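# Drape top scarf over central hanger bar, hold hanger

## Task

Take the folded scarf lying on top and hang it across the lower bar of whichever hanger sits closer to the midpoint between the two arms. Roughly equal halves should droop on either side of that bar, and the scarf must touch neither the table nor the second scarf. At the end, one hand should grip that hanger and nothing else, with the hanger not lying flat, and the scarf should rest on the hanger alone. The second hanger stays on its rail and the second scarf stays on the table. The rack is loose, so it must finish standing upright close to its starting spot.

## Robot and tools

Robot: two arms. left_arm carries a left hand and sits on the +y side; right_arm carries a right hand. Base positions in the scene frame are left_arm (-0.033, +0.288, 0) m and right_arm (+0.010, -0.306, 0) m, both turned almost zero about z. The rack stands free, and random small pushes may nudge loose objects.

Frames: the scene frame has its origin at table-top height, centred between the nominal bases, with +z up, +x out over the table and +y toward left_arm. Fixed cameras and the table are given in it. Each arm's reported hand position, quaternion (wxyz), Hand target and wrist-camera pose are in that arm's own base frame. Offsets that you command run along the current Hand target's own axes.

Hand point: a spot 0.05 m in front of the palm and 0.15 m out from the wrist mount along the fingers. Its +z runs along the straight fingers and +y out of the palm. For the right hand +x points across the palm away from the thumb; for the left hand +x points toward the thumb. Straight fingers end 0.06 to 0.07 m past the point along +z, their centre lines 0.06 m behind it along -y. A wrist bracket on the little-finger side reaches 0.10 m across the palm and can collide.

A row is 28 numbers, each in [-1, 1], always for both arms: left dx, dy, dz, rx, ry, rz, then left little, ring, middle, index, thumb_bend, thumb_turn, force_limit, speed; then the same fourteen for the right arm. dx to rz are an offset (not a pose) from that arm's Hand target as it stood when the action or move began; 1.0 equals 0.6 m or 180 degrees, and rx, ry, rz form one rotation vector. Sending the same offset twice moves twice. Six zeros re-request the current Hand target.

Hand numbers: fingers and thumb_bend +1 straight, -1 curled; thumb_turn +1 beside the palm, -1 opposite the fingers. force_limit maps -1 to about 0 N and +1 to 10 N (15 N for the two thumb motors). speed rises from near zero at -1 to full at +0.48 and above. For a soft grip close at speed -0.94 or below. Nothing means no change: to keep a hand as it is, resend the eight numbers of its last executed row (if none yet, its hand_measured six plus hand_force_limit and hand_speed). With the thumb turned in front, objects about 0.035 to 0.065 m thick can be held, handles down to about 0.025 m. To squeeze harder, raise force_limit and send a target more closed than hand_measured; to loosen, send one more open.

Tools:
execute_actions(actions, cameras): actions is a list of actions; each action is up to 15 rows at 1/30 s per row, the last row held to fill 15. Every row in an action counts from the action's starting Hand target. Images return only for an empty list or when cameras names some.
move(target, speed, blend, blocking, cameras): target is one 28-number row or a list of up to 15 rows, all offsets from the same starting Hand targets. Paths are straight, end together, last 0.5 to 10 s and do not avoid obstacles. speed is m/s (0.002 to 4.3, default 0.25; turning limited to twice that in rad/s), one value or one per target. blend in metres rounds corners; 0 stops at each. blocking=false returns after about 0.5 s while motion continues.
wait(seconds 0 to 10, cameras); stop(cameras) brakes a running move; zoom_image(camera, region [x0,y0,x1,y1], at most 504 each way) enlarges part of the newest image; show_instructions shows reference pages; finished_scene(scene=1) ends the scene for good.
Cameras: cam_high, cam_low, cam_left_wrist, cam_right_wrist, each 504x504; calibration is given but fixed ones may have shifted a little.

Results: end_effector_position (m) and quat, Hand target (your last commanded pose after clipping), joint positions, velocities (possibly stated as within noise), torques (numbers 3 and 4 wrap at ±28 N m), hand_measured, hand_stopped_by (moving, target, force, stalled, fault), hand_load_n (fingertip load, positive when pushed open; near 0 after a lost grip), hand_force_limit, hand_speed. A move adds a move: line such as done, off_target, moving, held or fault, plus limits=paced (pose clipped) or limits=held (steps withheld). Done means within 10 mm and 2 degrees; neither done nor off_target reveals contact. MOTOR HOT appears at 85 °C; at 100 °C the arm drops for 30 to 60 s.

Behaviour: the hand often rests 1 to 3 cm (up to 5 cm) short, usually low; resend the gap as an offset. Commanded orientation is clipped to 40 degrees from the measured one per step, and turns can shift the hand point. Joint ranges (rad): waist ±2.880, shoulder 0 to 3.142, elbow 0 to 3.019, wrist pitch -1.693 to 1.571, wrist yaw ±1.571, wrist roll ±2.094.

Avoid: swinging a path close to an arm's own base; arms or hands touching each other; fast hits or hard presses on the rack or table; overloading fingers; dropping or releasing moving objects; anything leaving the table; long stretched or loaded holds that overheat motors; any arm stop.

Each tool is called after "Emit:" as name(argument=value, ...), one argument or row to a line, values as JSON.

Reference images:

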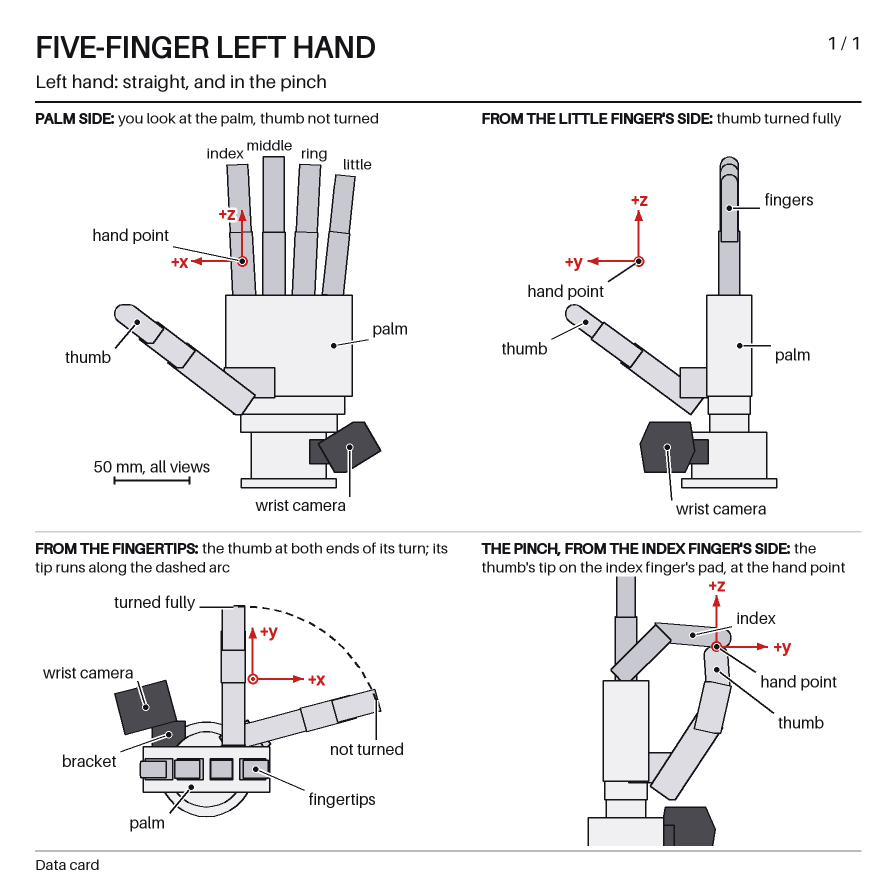

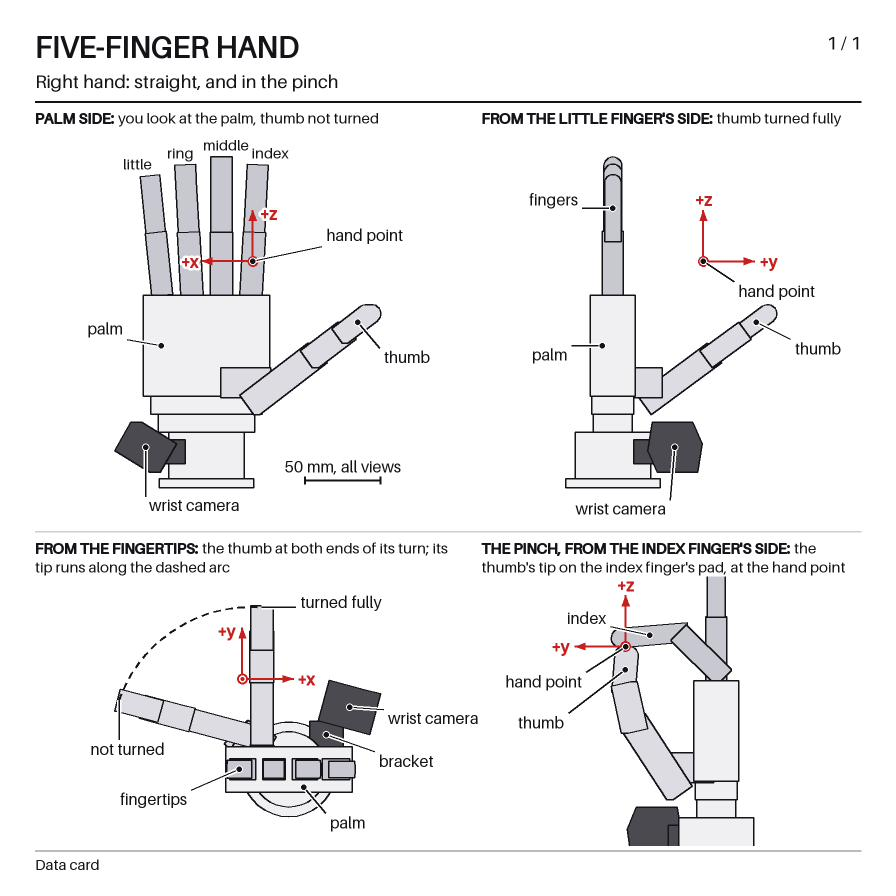

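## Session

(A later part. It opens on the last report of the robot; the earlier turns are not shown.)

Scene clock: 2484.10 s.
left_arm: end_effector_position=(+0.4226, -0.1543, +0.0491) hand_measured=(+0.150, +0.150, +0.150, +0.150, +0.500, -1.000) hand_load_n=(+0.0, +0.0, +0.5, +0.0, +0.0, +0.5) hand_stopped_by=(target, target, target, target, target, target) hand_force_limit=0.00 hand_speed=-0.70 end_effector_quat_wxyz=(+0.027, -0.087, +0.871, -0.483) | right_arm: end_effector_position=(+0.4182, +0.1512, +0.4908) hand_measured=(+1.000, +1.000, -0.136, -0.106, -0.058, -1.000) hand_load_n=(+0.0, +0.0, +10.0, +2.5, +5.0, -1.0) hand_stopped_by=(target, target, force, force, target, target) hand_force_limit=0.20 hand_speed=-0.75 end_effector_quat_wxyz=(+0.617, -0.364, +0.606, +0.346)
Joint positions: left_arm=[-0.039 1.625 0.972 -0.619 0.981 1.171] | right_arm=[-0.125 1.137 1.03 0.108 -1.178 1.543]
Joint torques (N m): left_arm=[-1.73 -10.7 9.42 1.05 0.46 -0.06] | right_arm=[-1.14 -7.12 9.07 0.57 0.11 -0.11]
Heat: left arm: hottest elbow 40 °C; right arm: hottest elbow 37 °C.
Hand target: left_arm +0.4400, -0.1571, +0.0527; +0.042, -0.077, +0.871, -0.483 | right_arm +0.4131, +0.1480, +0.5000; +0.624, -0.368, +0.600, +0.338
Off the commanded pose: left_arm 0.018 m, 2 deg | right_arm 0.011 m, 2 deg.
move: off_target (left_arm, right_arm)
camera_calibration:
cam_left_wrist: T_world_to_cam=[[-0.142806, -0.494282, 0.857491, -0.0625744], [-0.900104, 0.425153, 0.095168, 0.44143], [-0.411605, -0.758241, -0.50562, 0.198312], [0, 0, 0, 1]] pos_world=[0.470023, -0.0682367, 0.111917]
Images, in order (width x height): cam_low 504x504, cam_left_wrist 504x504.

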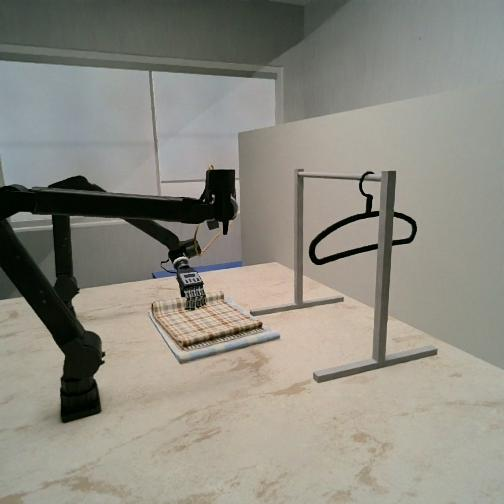

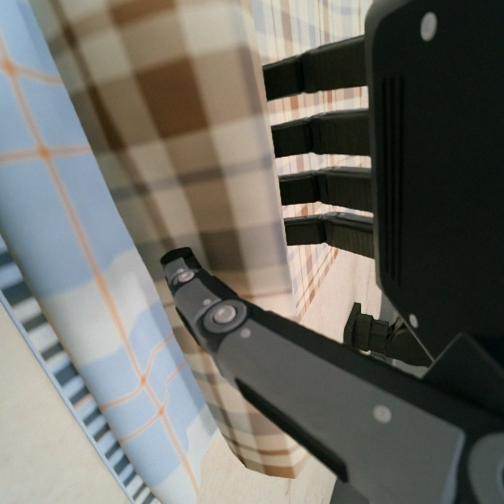

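Emit:
move(
  target=[0.0,0.0,0.0,0,0,0,-0.15,-0.15,-0.15,-0.15,0.25,-1,0.0,-0.75,0,0,0,0,0,0,1,1,-0.65,-0.65,-0.06,-1,0.2,-0.75],
  speed=0.08,
  cameras=["cam_left_wrist","cam_low"],
)

Emit:
zoom_image(
  camera="cam_low",
  region=[120, 240, 290, 370],
)

Scene clock: 2491.80 s.
left_arm: end_effector_position=(+0.4216, -0.1569, +0.0485) hand_measured=(-0.150, -0.150, -0.122, -0.150, +0.364, -1.000) hand_load_n=(+0.0, +1.5, +3.0, +2.5, +9.0, +1.0) hand_stopped_by=(target, target, force, target, force, target) hand_force_limit=0.00 hand_speed=-0.75 end_effector_quat_wxyz=(+0.025, -0.085, +0.872, -0.481) | right_arm: end_effector_position=(+0.4182, +0.1512, +0.4908) hand_measured=(+1.000, +1.000, -0.136, -0.106, -0.058, -1.000) hand_load_n=(+0.0, +0.0, +10.0, +3.0, +4.5, -0.5) hand_stopped_by=(target, target, force, force, target, target) hand_force_limit=0.20 hand_speed=-0.75 end_effector_quat_wxyz=(+0.617, -0.364, +0.606, +0.346)
Joint positions: left_arm=[-0.047 1.625 0.972 -0.619 0.977 1.171] | right_arm=[-0.125 1.137 1.03 0.108 -1.178 1.543]
Joint torques (N m): left_arm=[-1.2 -10.46 9.25 1.09 0.55 -0.05] | right_arm=[-1.79 -7 9.16 0.55 0.11 -0.07]
Heat: left arm: hottest elbow 39 °C; right arm: hottest elbow 37 °C.
Hand target: left_arm +0.4400, -0.1571, +0.0527; +0.042, -0.077, +0.871, -0.483 | right_arm +0.4131, +0.1480, +0.5000; +0.624, -0.368, +0.600, +0.338
Off the commanded pose: left_arm 0.019 m, 2 deg | right_arm 0.011 m, 2 deg.
move: off_target (left_arm, right_arm)
camera_calibration:
cam_left_wrist: T_world_to_cam=[[-0.146079, -0.497098, 0.85531, -0.0623766], [-0.89744, 0.430373, 0.0968548, 0.441389], [-0.416249, -0.753441, -0.508983, 0.198459], [0, 0, 0, 1]] pos_world=[0.469617, -0.0714424, 0.111613]
Images, in order (width x height): cam_low 504x504, cam_left_wrist 504x504.

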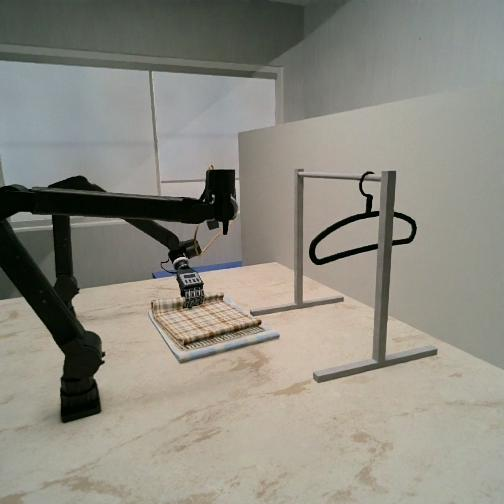

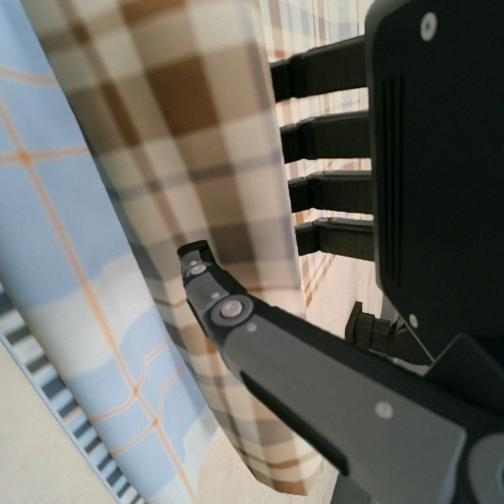

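Scaled by 2.965 from the camera's 504x504 image, which has a finer 720x720 frame.

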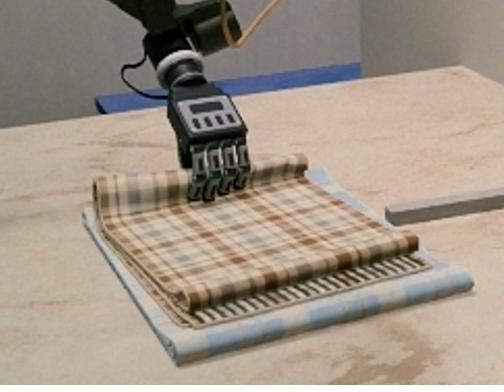

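Emit:
move(
  target=[0.0,0.0,0.0,0,0,0,-0.4,-0.4,-0.4,-0.4,0.1,-1,0.4,-0.75,0,0,0,0,0,0,1,1,-0.65,-0.65,-0.06,-1,0.2,-0.75],
  speed=0.08,
  cameras=["cam_left_wrist","cam_low"],
)

Emit:
zoom_image(
  camera="cam_low",
  region=[120, 240, 290, 370],
)

Emit:
zoom_image(
  camera="cam_left_wrist",
  region=[0, 120, 380, 500],
)

Scene clock: 2500.57 s.
left_arm: end_effector_position=(+0.4218, -0.1563, +0.0485) hand_measured=(-0.400, -0.238, -0.164, -0.214, +0.362, -1.000) hand_load_n=(+4.5, +5.0, +3.5, +9.5, +23.5, +5.0) hand_stopped_by=(target, force, force, force, force, target) hand_force_limit=0.40 hand_speed=-0.75 end_effector_quat_wxyz=(+0.026, -0.085, +0.872, -0.481) | right_arm: end_effector_position=(+0.4182, +0.1512, +0.4908) hand_measured=(+1.000, +1.000, -0.136, -0.106, -0.058, -1.000) hand_load_n=(+0.0, +0.0, +10.0, +2.5, +4.5, -0.5) hand_stopped_by=(target, target, force, force, target, target) hand_force_limit=0.20 hand_speed=-0.75 end_effector_quat_wxyz=(+0.617, -0.364, +0.606, +0.346)
Joint positions: left_arm=[-0.045 1.625 0.972 -0.619 0.977 1.171] | right_arm=[-0.125 1.137 1.03 0.108 -1.178 1.543]
Joint torques (N m): left_arm=[-1.49 -10.4 9.31 1.06 0.56 -0.05] | right_arm=[-1.32 -7 9.16 0.58 0.08 -0.11]
Heat: left arm: hottest elbow 38 °C; right arm: hottest elbow 37 °C.
Hand target: left_arm +0.4400, -0.1571, +0.0527; +0.042, -0.077, +0.871, -0.483 | right_arm +0.4131, +0.1480, +0.5000; +0.624, -0.368, +0.600, +0.338
Off the commanded pose: left_arm 0.019 m, 2 deg | right_arm 0.011 m, 2 deg.
move: off_target (left_arm, right_arm)
camera_calibration:
cam_left_wrist: T_world_to_cam=[[-0.145327, -0.497339, 0.855297, -0.0623824], [-0.898061, 0.429065, 0.0969007, 0.441373], [-0.415171, -0.754027, -0.508996, 0.198483], [0, 0, 0, 1]] pos_world=[0.469718, -0.0707419, 0.111613]
Images, in order (width x height): cam_low 504x504, cam_left_wrist 504x504.

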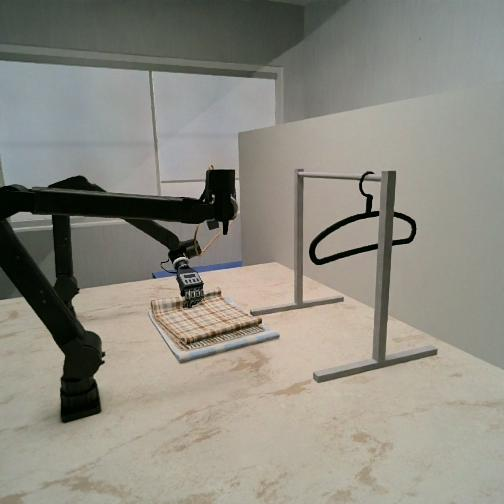

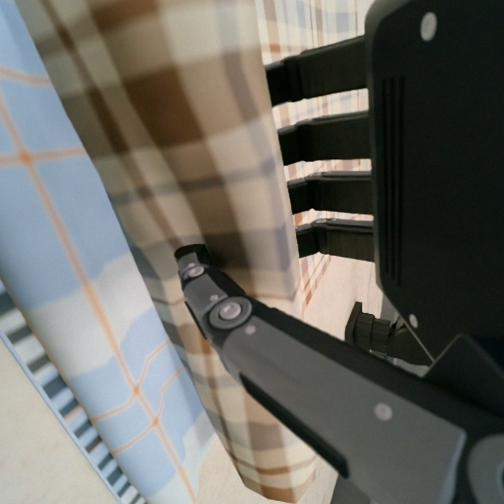

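Scaled by 2.965 from the camera's 504x504 image, which has a finer 720x720 frame.

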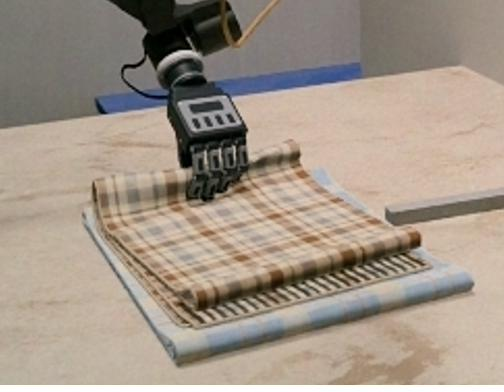

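Scaled by 1.326 from the camera's 504x504 image, which has a finer 720x720 frame.

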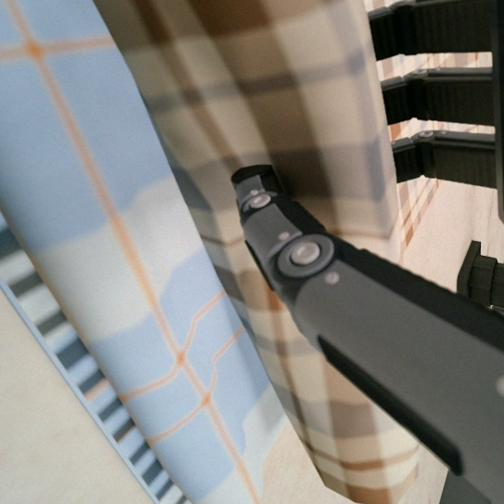

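Emit:
move(
  target=[0.0,0.0,0.0,0,0,0,-0.37,-0.22,-0.16,-0.20,0.385,-1,0.4,-0.75,0,0,0,0,0,0,1,1,-0.65,-0.65,-0.06,-1,0.2,-0.75],
  speed=0.08,
)

Scene clock: 2507.67 s.
left_arm: end_effector_position=(+0.4218, -0.1563, +0.0485) hand_measured=(-0.370, -0.220, -0.160, -0.200, +0.392, -1.000) hand_load_n=(+2.5, +2.5, +3.5, +4.5, +13.5, +3.5) hand_stopped_by=(target, target, target, target, force, target) hand_force_limit=0.40 hand_speed=-0.75 end_effector_quat_wxyz=(+0.026, -0.085, +0.872, -0.481) | right_arm: end_effector_position=(+0.4182, +0.1512, +0.4908) hand_measured=(+1.000, +1.000, -0.136, -0.106, -0.058, -1.000) hand_load_n=(+0.0, +0.0, +10.0, +2.5, +4.5, -0.5) hand_stopped_by=(target, target, force, force, target, target) hand_force_limit=0.20 hand_speed=-0.75 end_effector_quat_wxyz=(+0.617, -0.364, +0.606, +0.346)
Joint positions: left_arm=[-0.045 1.625 0.972 -0.619 0.977 1.171] | right_arm=[-0.125 1.137 1.03 0.108 -1.178 1.543]
Joint torques (N m): left_arm=[-1.73 -11.22 9.31 1.07 0.57 -0.05] | right_arm=[-1.55 -7.36 9.17 0.59 0.09 -0.1]
Heat: left arm: hottest elbow 38 °C; right arm: hottest elbow 37 °C.
Hand target: left_arm +0.4400, -0.1571, +0.0527; +0.042, -0.077, +0.871, -0.483 | right_arm +0.4131, +0.1480, +0.5000; +0.624, -0.368, +0.600, +0.338
Off the commanded pose: left_arm 0.019 m, 2 deg | right_arm 0.011 m, 2 deg.
move: off_target (left_arm, right_arm)

Emit:
move(
  target=[-0.0058,-0.124,-0.116,0,0,0,-0.37,-0.22,-0.16,-0.20,0.385,-1,0.4,-0.75,0,0,0,0,0,0,1,1,-0.65,-0.65,-0.06,-1,0.2,-0.75],
  speed=0.1,
  cameras=["cam_left_wrist","cam_low","cam_high"],
)

Emit:
zoom_image(
  camera="cam_low",
  region=[110, 220, 290, 370],
)

Scene clock: 2517.50 s.
left_arm: end_effector_position=(+0.4165, -0.1435, +0.1238) hand_measured=(-0.370, -0.220, -0.160, -0.200, +0.392, -1.000) hand_load_n=(+2.0, +1.5, +3.0, +5.0, +12.5, +3.0) hand_stopped_by=(target, target, target, target, force, target) hand_force_limit=0.40 hand_speed=-0.75 end_effector_quat_wxyz=(+0.002, -0.097, +0.875, -0.475) | right_arm: end_effector_position=(+0.4182, +0.1512, +0.4908) hand_measured=(+1.000, +1.000, -0.136, -0.106, -0.058, -1.000) hand_load_n=(+0.0, +0.0, +10.0, +2.5, +4.5, -1.0) hand_stopped_by=(target, target, force, force, target, target) hand_force_limit=0.20 hand_speed=-0.75 end_effector_quat_wxyz=(+0.617, -0.364, +0.606, +0.346)
Joint positions: left_arm=[-0.019 1.538 1.103 -0.935 0.977 1.225] | right_arm=[-0.125 1.137 1.03 0.108 -1.178 1.543]
Joint torques (N m): left_arm=[0.03 -12.86 11.63 0.13 1.11 0.16] | right_arm=[-1.67 -7.36 9.24 0.65 0.09 -0.1]
Heat: left arm: hottest elbow 38 °C; right arm: hottest elbow 37 °C.
Hand target: left_arm +0.4401, -0.1372, +0.1527; +0.042, -0.077, +0.871, -0.483 | right_arm +0.4131, +0.1480, +0.5000; +0.624, -0.368, +0.600, +0.338
Off the commanded pose: left_arm 0.038 m, 5 deg | right_arm 0.011 m, 2 deg.
move: off_target (left_arm, right_arm)
camera_calibration:
cam_left_wrist: T_world_to_cam=[[-0.101118, -0.504801, 0.857293, -0.140956], [-0.890229, 0.430608, 0.148553, 0.414346], [-0.444147, -0.748166, -0.492931, 0.255192], [0, 0, 0, 1]] pos_world=[0.467952, -0.0586495, 0.18508]
Images, in order (width x height): cam_high 504x504, cam_low 504x504, cam_left_wrist 504x504.

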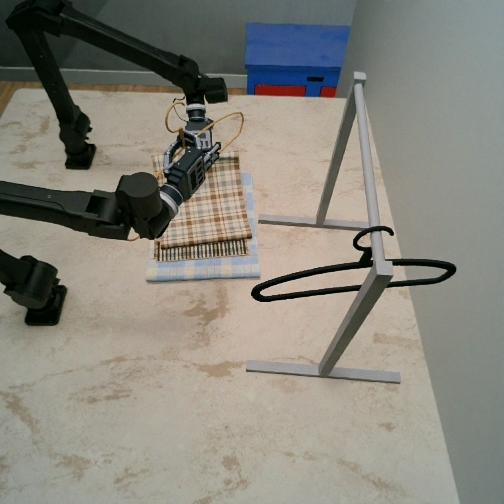

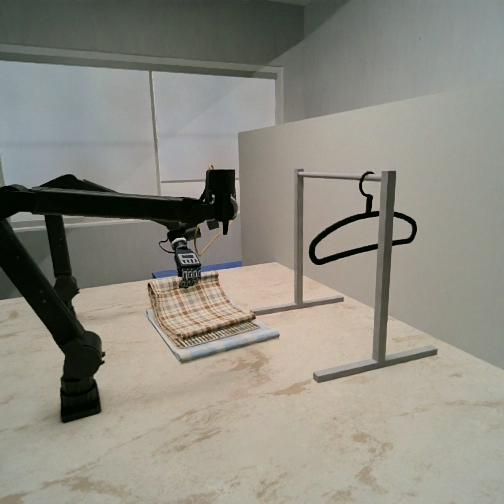

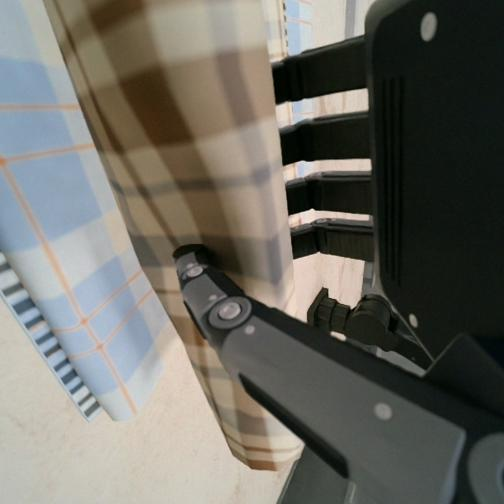

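Scaled by 2.800 from the camera's 504x504 image, which has a finer 720x720 frame.

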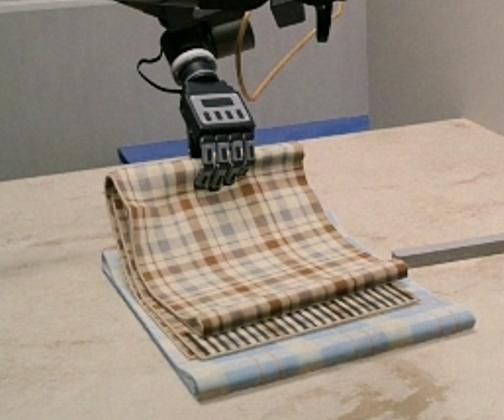

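Emit:
move(
  target=[0.0433,-0.389,-0.406,0,0,0,-0.37,-0.22,-0.16,-0.20,0.385,-1,0.4,-0.75,0,0,0,0,0,0,1,1,-0.65,-0.65,-0.06,-1,0.2,-0.75],
  speed=0.12,
  cameras=["cam_left_wrist","cam_low","cam_high"],
)

Emit:
zoom_image(
  camera="cam_low",
  region=[80, 130, 300, 370],
)

Scene clock: 2533.60 s.
left_arm: end_effector_position=(+0.4048, -0.0576, +0.4485) hand_measured=(-0.370, -0.220, -0.160, -0.200, +0.392, -1.000) hand_load_n=(+1.5, +1.5, +3.5, +4.5, +12.5, +2.5) hand_stopped_by=(target, target, target, target, force, target) hand_force_limit=0.40 hand_speed=-0.75 end_effector_quat_wxyz=(+0.116, -0.135, +0.859, -0.480) | right_arm: end_effector_position=(+0.4182, +0.1512, +0.4908) hand_measured=(+1.000, +1.000, -0.136, -0.106, -0.058, -1.000) hand_load_n=(+0.0, -0.5, +10.0, +2.5, +4.5, -0.5) hand_stopped_by=(target, target, force, force, target, target) hand_force_limit=0.20 hand_speed=-0.75 end_effector_quat_wxyz=(+0.617, -0.364, +0.606, +0.346)
Joint positions: left_arm=[0.202 1.374 1.797 -1.687 1.003 1.291] | right_arm=[-0.125 1.137 1.03 0.108 -1.178 1.543]
Joint torques (N m): left_arm=[-0.21 -9.82 12.15 0.31 1.34 -0.17] | right_arm=[-1.73 -7 9.22 0.55 0.1 -0.11]
Heat: left arm: hottest elbow 41 °C; right arm: hottest elbow 37 °C.
Hand target: left_arm +0.4006, -0.0600, +0.4798; +0.042, -0.077, +0.871, -0.483 | right_arm +0.4131, +0.1480, +0.5000; +0.624, -0.368, +0.600, +0.338
Off the commanded pose: left_arm 0.032 m, 11 deg | right_arm 0.011 m, 2 deg.
joint sent to its limit (left arm) — joint 4 (wrist pitch), lower limit. The joint targets are off in position and orientation.
move: off_target (left_arm, right_arm)
camera_calibration:
cam_left_wrist: T_world_to_cam=[[-0.147772, -0.526102, 0.837485, -0.350635], [-0.964465, 0.264177, -0.00422304, 0.407701], [-0.219022, -0.808349, -0.546444, 0.403678], [0, 0, 0, 1]] pos_world=[0.429814, 0.0341382, 0.515961]
Images, in order (width x height): cam_high 504x504, cam_low 504x504, cam_left_wrist 504x504.

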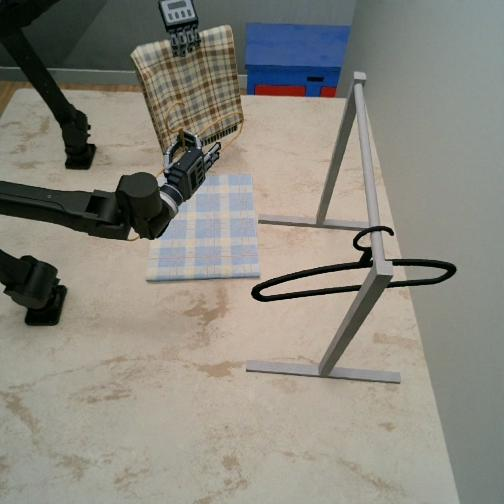

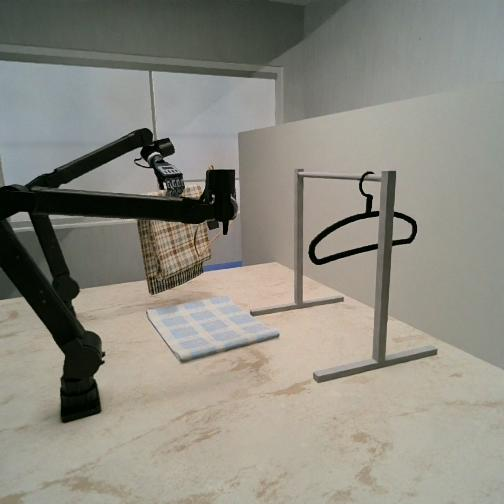

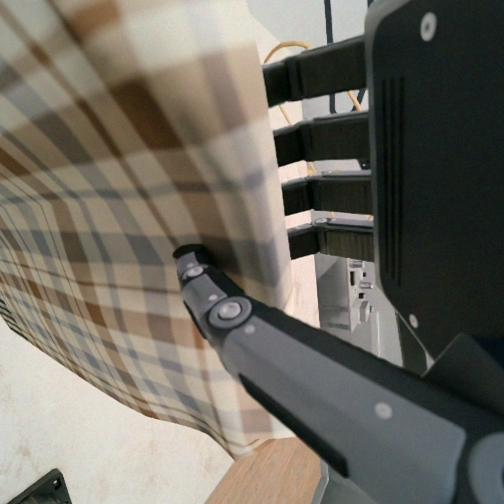

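Scaled by 2.100 from the camera's 504x504 image, which has a finer 720x720 frame.

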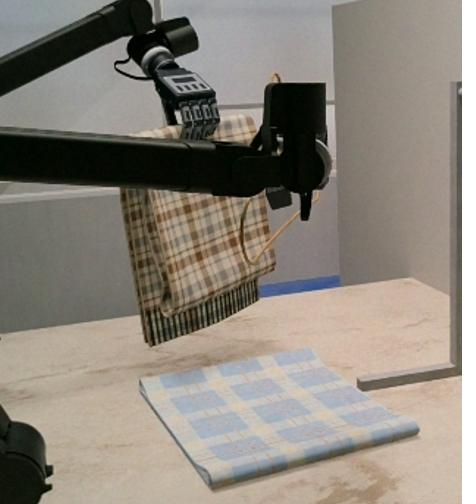

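Emit:
move(
  target=[-0.0913,-0.187,-0.361,0.0632,-0.2251,-0.1098,-0.37,-0.22,-0.16,-0.20,0.385,-1,0.4,-0.75,0,0,0,0,0,0,1,1,-0.65,-0.65,-0.06,-1,0.2,-0.75],
  speed=0.15,
  cameras=["cam_left_wrist","cam_low","cam_high"],
)

Scene clock: 2557.90 s.
left_arm: end_effector_position=(+0.4377, +0.0751, +0.6787) hand_measured=(-0.370, -0.220, -0.160, -0.200, +0.392, -1.000) hand_load_n=(+1.5, +1.5, +3.5, +4.5, +12.0, +2.5) hand_stopped_by=(target, target, target, target, force, target) hand_force_limit=0.40 hand_speed=-0.75 end_effector_quat_wxyz=(+0.285, -0.381, +0.708, -0.522) | right_arm: end_effector_position=(+0.4182, +0.1512, +0.4908) hand_measured=(+1.000, +1.000, -0.136, -0.106, -0.058, -1.000) hand_load_n=(+0.0, +0.0, +10.0, +2.5, +4.5, -0.5) hand_stopped_by=(target, target, force, force, target, target) hand_force_limit=0.20 hand_speed=-0.75 end_effector_quat_wxyz=(+0.617, -0.364, +0.606, +0.346)
Joint positions: left_arm=[0.552 1.661 2.729 -1.688 1.044 0.559] | right_arm=[-0.125 1.137 1.03 0.108 -1.178 1.543]
Joint torques (N m): left_arm=[-0.15 -8.94 8.24 0.85 0.51 -0.18] | right_arm=[-1.44 -7.18 9.16 0.64 0.09 -0.09]
Heat: left arm: hottest elbow 43 °C; right arm: hottest elbow 37 °C.
Hand target: left_arm +0.4334, +0.0719, +0.6896; +0.264, -0.379, +0.727, -0.509 | right_arm +0.4131, +0.1480, +0.5000; +0.624, -0.368, +0.600, +0.338
Off the commanded pose: left_arm 0.012 m, 4 deg | right_arm 0.011 m, 2 deg.
joint sent to its limit (left arm) — joint 4 (wrist pitch), lower limit. The joint targets are off in position and orientation.
move: off_target (left_arm, right_arm)
camera_calibration:
cam_left_wrist: T_world_to_cam=[[0.0411704, -0.345263, 0.937602, -0.633], [-0.926236, -0.365095, -0.0937715, 0.496675], [0.37469, -0.86458, -0.334826, 0.244638], [0, 0, 0, 1]] pos_world=[0.394435, 0.174291, 0.721988]
Images, in order (width x height): cam_high 504x504, cam_low 504x504, cam_left_wrist 504x504.

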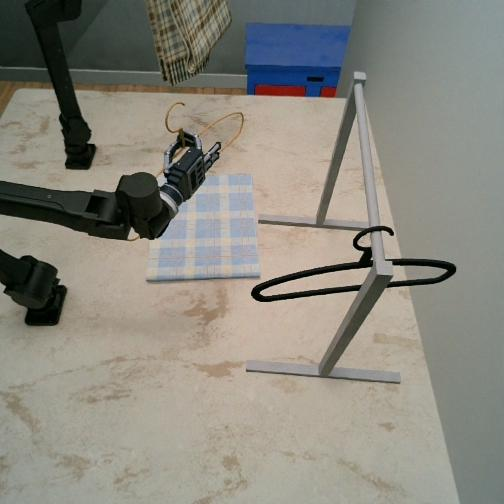

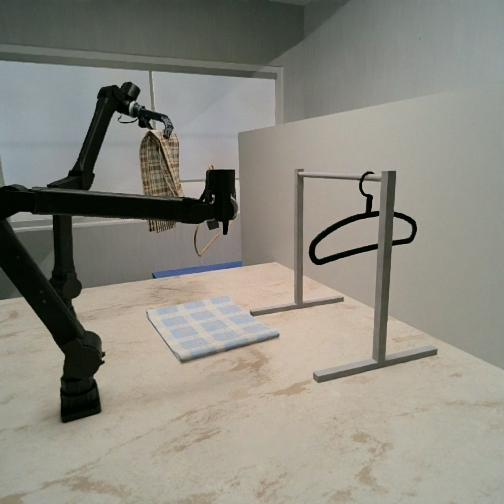

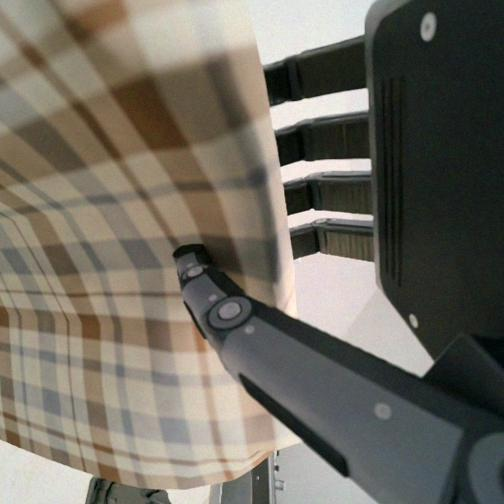

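Emit:
move(
  target=[0,0,0,0,0,0,-0.37,-0.22,-0.16,-0.20,0.385,-1,0.4,-0.75,0.1232,-0.0128,0.1804,-0.086,0.0611,0.166,1,1,-0.65,-0.65,-0.06,-1,0.2,-0.75],
  speed=0.12,
  cameras=["cam_right_wrist","cam_low","cam_high"],
)

Scene clock: 2580.40 s.
left_arm: end_effector_position=(+0.4377, +0.0751, +0.6787) hand_measured=(-0.370, -0.220, -0.160, -0.200, +0.392, -1.000) hand_load_n=(+1.0, +1.5, +3.5, +4.0, +12.5, +2.5) hand_stopped_by=(target, target, target, target, force, target) hand_force_limit=0.40 hand_speed=-0.75 end_effector_quat_wxyz=(+0.285, -0.381, +0.708, -0.522) | right_arm: end_effector_position=(+0.4723, +0.2337, +0.4041) hand_measured=(+1.000, +1.000, -0.136, -0.106, -0.058, -1.000) hand_load_n=(+0.0, +0.0, +10.5, +2.5, +4.5, -0.5) hand_stopped_by=(target, target, force, force, target, target) hand_force_limit=0.20 hand_speed=-0.75 end_effector_quat_wxyz=(+0.397, -0.305, +0.689, +0.523)
Joint positions: left_arm=[0.552 1.661 2.729 -1.688 1.044 0.559] | right_arm=[0.066 1.416 1.128 -0.15 -1.243 1.659]
Joint torques (N m): left_arm=[-0.44 -9.11 8.18 0.92 0.51 -0.16] | right_arm=[0.32 -9.41 12.62 0.49 -0.61 0.16]
Heat: left arm: hottest elbow 40 °C; right arm: hottest elbow 37 °C.
Hand target: left_arm +0.4334, +0.0719, +0.6896; +0.264, -0.379, +0.727, -0.509 | right_arm +0.4777, +0.2363, +0.4275; +0.403, -0.312, +0.681, +0.527
Off the commanded pose: left_arm 0.012 m, 4 deg | right_arm 0.024 m, 1 deg.
joint sent to its limit (left arm) — joint 4 (wrist pitch), lower limit. The joint targets are off in position and orientation.
move: off_target (left_arm, right_arm)
camera_calibration:
cam_right_wrist: T_world_to_cam=[[-0.941533, 0.2207, 0.254574, 0.286387], [0.149742, -0.402754, 0.902977, -0.333654], [0.301817, 0.888302, 0.346158, -0.377487], [0, 0, 0, 1]] pos_world=[0.433537, 0.137736, 0.359046]
Images, in order (width x height): cam_high 504x504, cam_low 504x504, cam_right_wrist 504x504.

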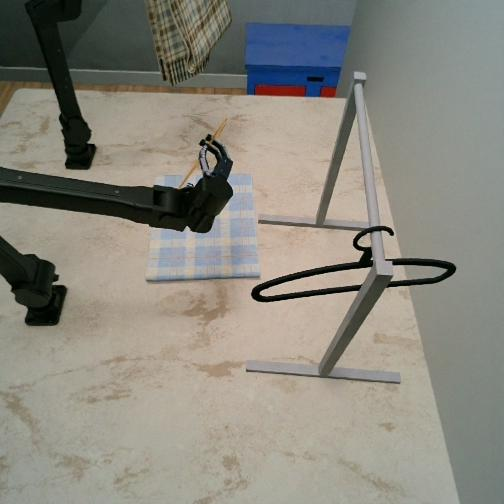

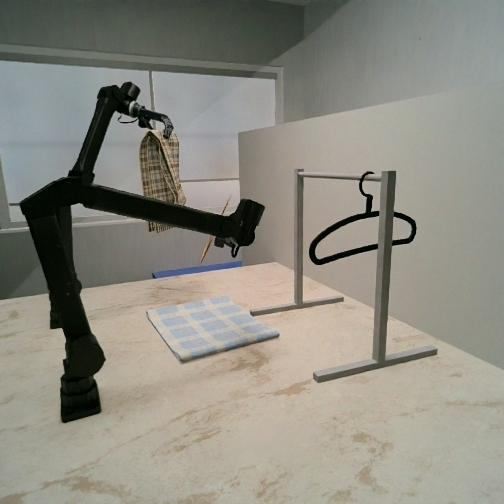

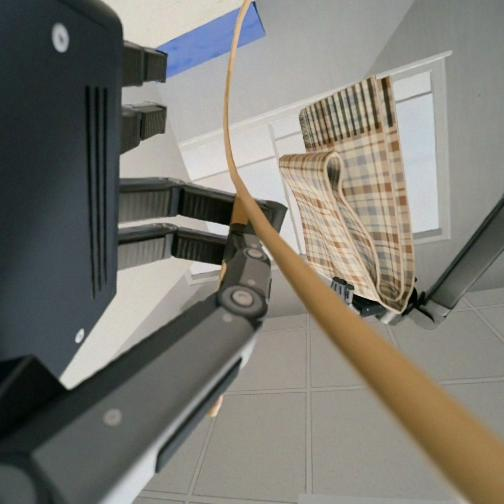

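Emit:
move(
  target=[0,0,0,0,0,0,-0.37,-0.22,-0.16,-0.20,0.385,-1,0.4,-0.75,0.0539,-0.1112,0.1819,-0.086,0.0611,0.166,1,1,-0.65,-0.65,-0.06,-1,0.2,-0.75],
  speed=0.12,
  cameras=["all"],
)

Scene clock: 2656.10 s.
left_arm: end_effector_position=(+0.4377, +0.0751, +0.6787) hand_measured=(-0.370, -0.220, -0.160, -0.200, +0.392, -1.000) hand_load_n=(+1.5, +2.0, +3.5, +4.0, +12.0, +3.0) hand_stopped_by=(target, target, target, target, force, target) hand_force_limit=0.40 hand_speed=-0.75 end_effector_quat_wxyz=(+0.285, -0.381, +0.708, -0.522) | right_arm: end_effector_position=(+0.5354, +0.3205, +0.3343) hand_measured=(+1.000, +1.000, -0.136, -0.106, -0.058, -1.000) hand_load_n=(+0.0, +0.0, +17.0, +0.0, +4.5, -4.5) hand_stopped_by=(target, target, force, force, target, target) hand_force_limit=0.20 hand_speed=-0.75 end_effector_quat_wxyz=(+0.137, -0.218, +0.706, +0.660)
Joint positions: left_arm=[0.552 1.661 2.729 -1.688 1.044 0.559] | right_arm=[0.217 1.769 1.339 -0.216 -1.418 1.998]
Joint torques (N m): left_arm=[-0.91 -9.11 8.25 0.9 0.5 -0.15] | right_arm=[0.56 -13.39 11.6 1.29 -0.93 0.33]
Heat: left arm: hottest elbow 37 °C; right arm: hottest elbow 43 °C.
Hand target: left_arm +0.4334, +0.0719, +0.6896; +0.264, -0.379, +0.727, -0.509 | right_arm +0.5427, +0.3252, +0.3548; +0.143, -0.225, +0.696, +0.666
Off the commanded pose: left_arm 0.012 m, 4 deg | right_arm 0.022 m, 2 deg.
joint sent to its limit (left arm) — joint 4 (wrist pitch), lower limit. The joint targets are off in position and orientation.
move: off_target (left_arm, right_arm)
camera_calibration:
cam_left_wrist: T_world_to_cam=[[0.0411704, -0.345263, 0.937602, -0.633], [-0.926236, -0.365095, -0.0937715, 0.496675], [0.37469, -0.86458, -0.334826, 0.244638], [0, 0, 0, 1]] pos_world=[0.394435, 0.174291, 0.721988]
cam_right_wrist: T_world_to_cam=[[-0.684511, -0.0345438, 0.728184, 0.13027], [0.688674, -0.358266, 0.630376, -0.456753], [0.239108, 0.93298, 0.269027, -0.404486], [0, 0, 0, 1]] pos_world=[0.500441, 0.218238, 0.301883]

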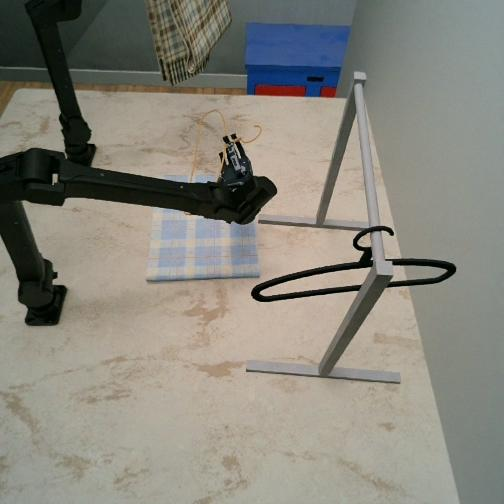

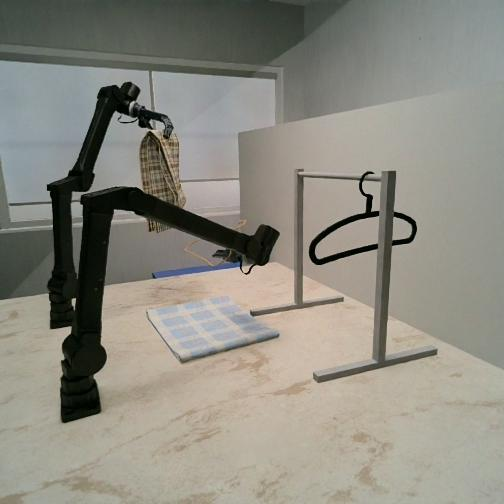

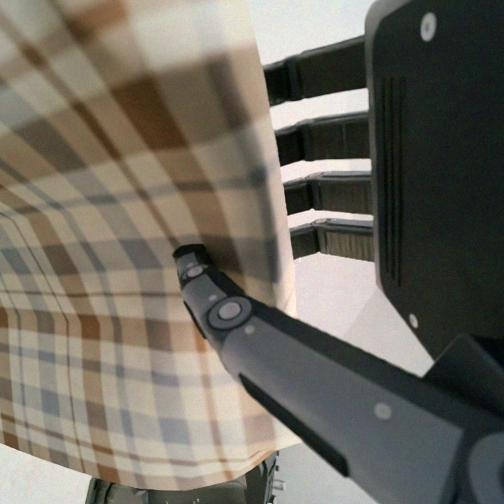

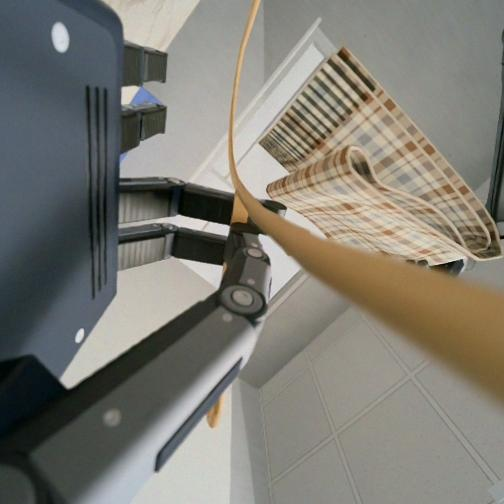

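Emit:
zoom_image(
  camera="cam_high",
  region=[140, 90, 300, 250],
)

Emit:
zoom_image(
  camera="cam_low",
  region=[120, 200, 300, 340],
)

Scaled by 3.150 from the camera's 504x504 image, which has a finer 720x720 frame.

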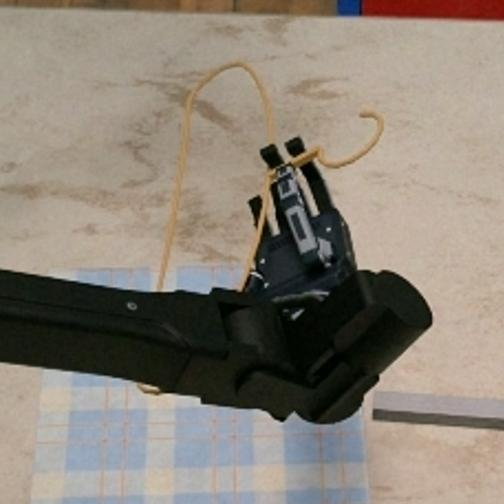

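Scaled by 2.800 from the camera's 504x504 image, which has a finer 720x720 frame.

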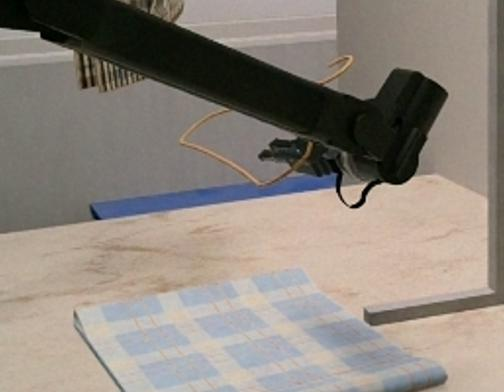

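Emit:
move(
  target=[
    [0.1502,-0.0673,0.0874,0,-0.1827,-0.0665,-0.37,-0.22,-0.16,-0.20,0.385,-1,0.4,-0.75,0,0,0,0,0,0,1,1,-0.65,-0.65,-0.06,-1,0.2,-0.75],
    [0.4726,-0.1268,0.3485,0,-0.1827,-0.0665,-0.37,-0.22,-0.16,-0.20,0.385,-1,0.4,-0.75,0,0,0,0,0,0,1,1,-0.65,-0.65,-0.06,-1,0.2,-0.75],
  ],
  speed=0.15,
  blend=0.03,
  cameras=["all"],
)

Scene clock: 2785.87 s.
left_arm: end_effector_position=(+0.4553, -0.2942, +0.6760) hand_measured=(-0.370, -0.220, -0.160, -0.200, +0.392, -1.000) hand_load_n=(+1.0, +1.5, +3.5, +4.0, +12.0, +2.5) hand_stopped_by=(target, target, target, target, force, target) hand_force_limit=0.40 hand_speed=-0.75 end_effector_quat_wxyz=(-0.406, +0.569, -0.591, +0.403) | right_arm: end_effector_position=(+0.5361, +0.3206, +0.3351) hand_measured=(+1.000, +1.000, -0.136, -0.106, -0.058, -1.000) hand_load_n=(+0.0, +0.0, +17.5, +0.0, +4.5, -4.5) hand_stopped_by=(target, target, force, force, target, target) hand_force_limit=0.20 hand_speed=-0.75 end_effector_quat_wxyz=(+0.137, -0.217, +0.706, +0.660)
Joint positions: left_arm=[-0.726 1.766 2.888 -1.575 -0.659 -0.266] | right_arm=[0.217 1.769 1.339 -0.206 -1.418 2.009]
Joint torques (N m): left_arm=[-1.55 -10.81 7.92 1.03 -0.38 -0.14] | right_arm=[0.67 -13.51 11.25 1.4 -0.91 0.36]
Heat: left arm: hottest elbow 37 °C; right arm: hottest elbow 39 °C.
Hand target: left_arm +0.4529, -0.2880, +0.6896; -0.405, +0.580, -0.580, +0.405 | right_arm +0.5427, +0.3252, +0.3548; +0.143, -0.225, +0.696, +0.666
Off the commanded pose: left_arm 0.015 m, 2 deg | right_arm 0.021 m, 2 deg.
elbow stopped short (left arm): the move would have taken joint 3 (elbow) straighter than the controller allows.
move: off_target (left_arm, right_arm)
camera_calibration:
cam_left_wrist: T_world_to_cam=[[0.269888, -0.287753, 0.91889, -0.833279], [-0.598612, -0.797618, -0.0739569, 0.0880743], [0.754204, -0.530099, -0.38752, -0.120939], [0, 0, 0, 1]] pos_world=[0.368827, -0.233638, 0.72534]
cam_right_wrist: T_world_to_cam=[[-0.683321, -0.0345608, 0.7293, 0.129177], [0.689369, -0.359579, 0.628867, -0.457114], [0.240507, 0.932475, 0.269533, -0.405632], [0, 0, 0, 1]] pos_world=[0.500946, 0.218337, 0.302586]

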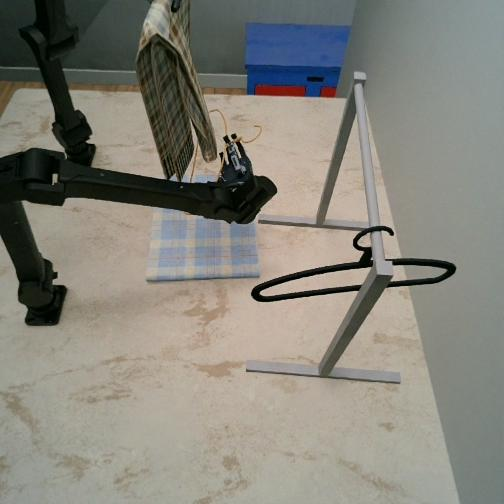

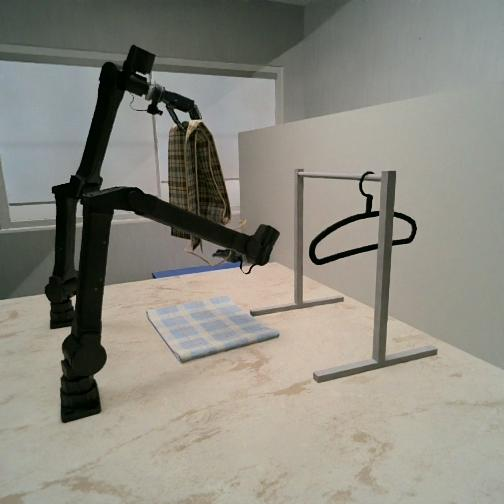

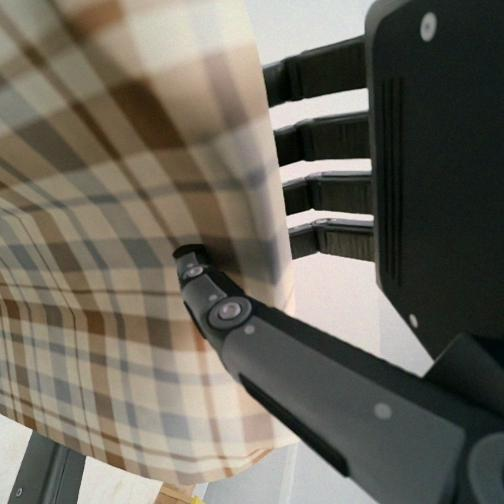

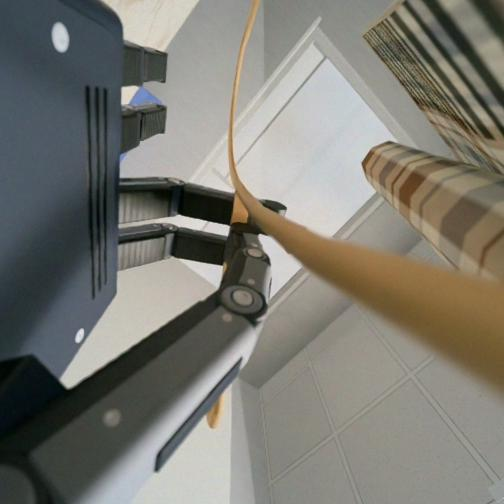

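Emit:
zoom_image(
  camera="cam_high",
  region=[110, 0, 270, 220],
)

Emit:
zoom_image(
  camera="cam_low",
  region=[120, 70, 280, 290],
)

Emit:
zoom_image(
  camera="cam_right_wrist",
  region=[200, 0, 504, 400],
)

Scaled by 2.291 from the camera's 504x504 image, which has a finer 720x720 frame.

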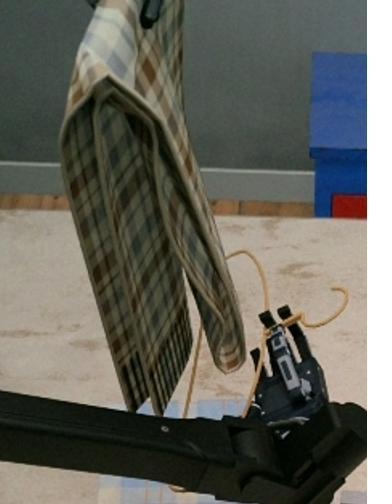

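Scaled by 2.291 from the camera's 504x504 image, which has a finer 720x720 frame.

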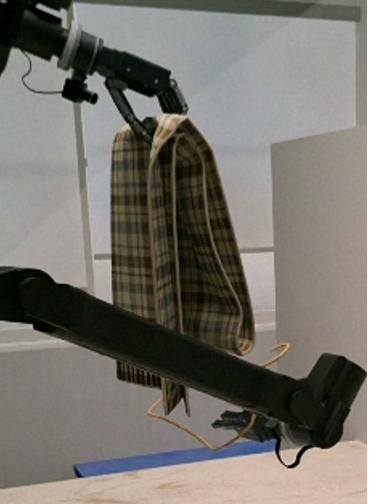

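Scaled by 1.260 from the camera's 504x504 image, which has a finer 720x720 frame.

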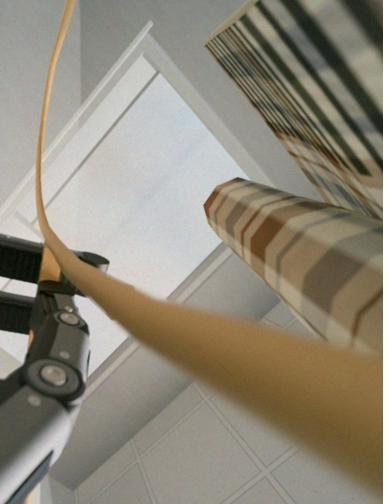

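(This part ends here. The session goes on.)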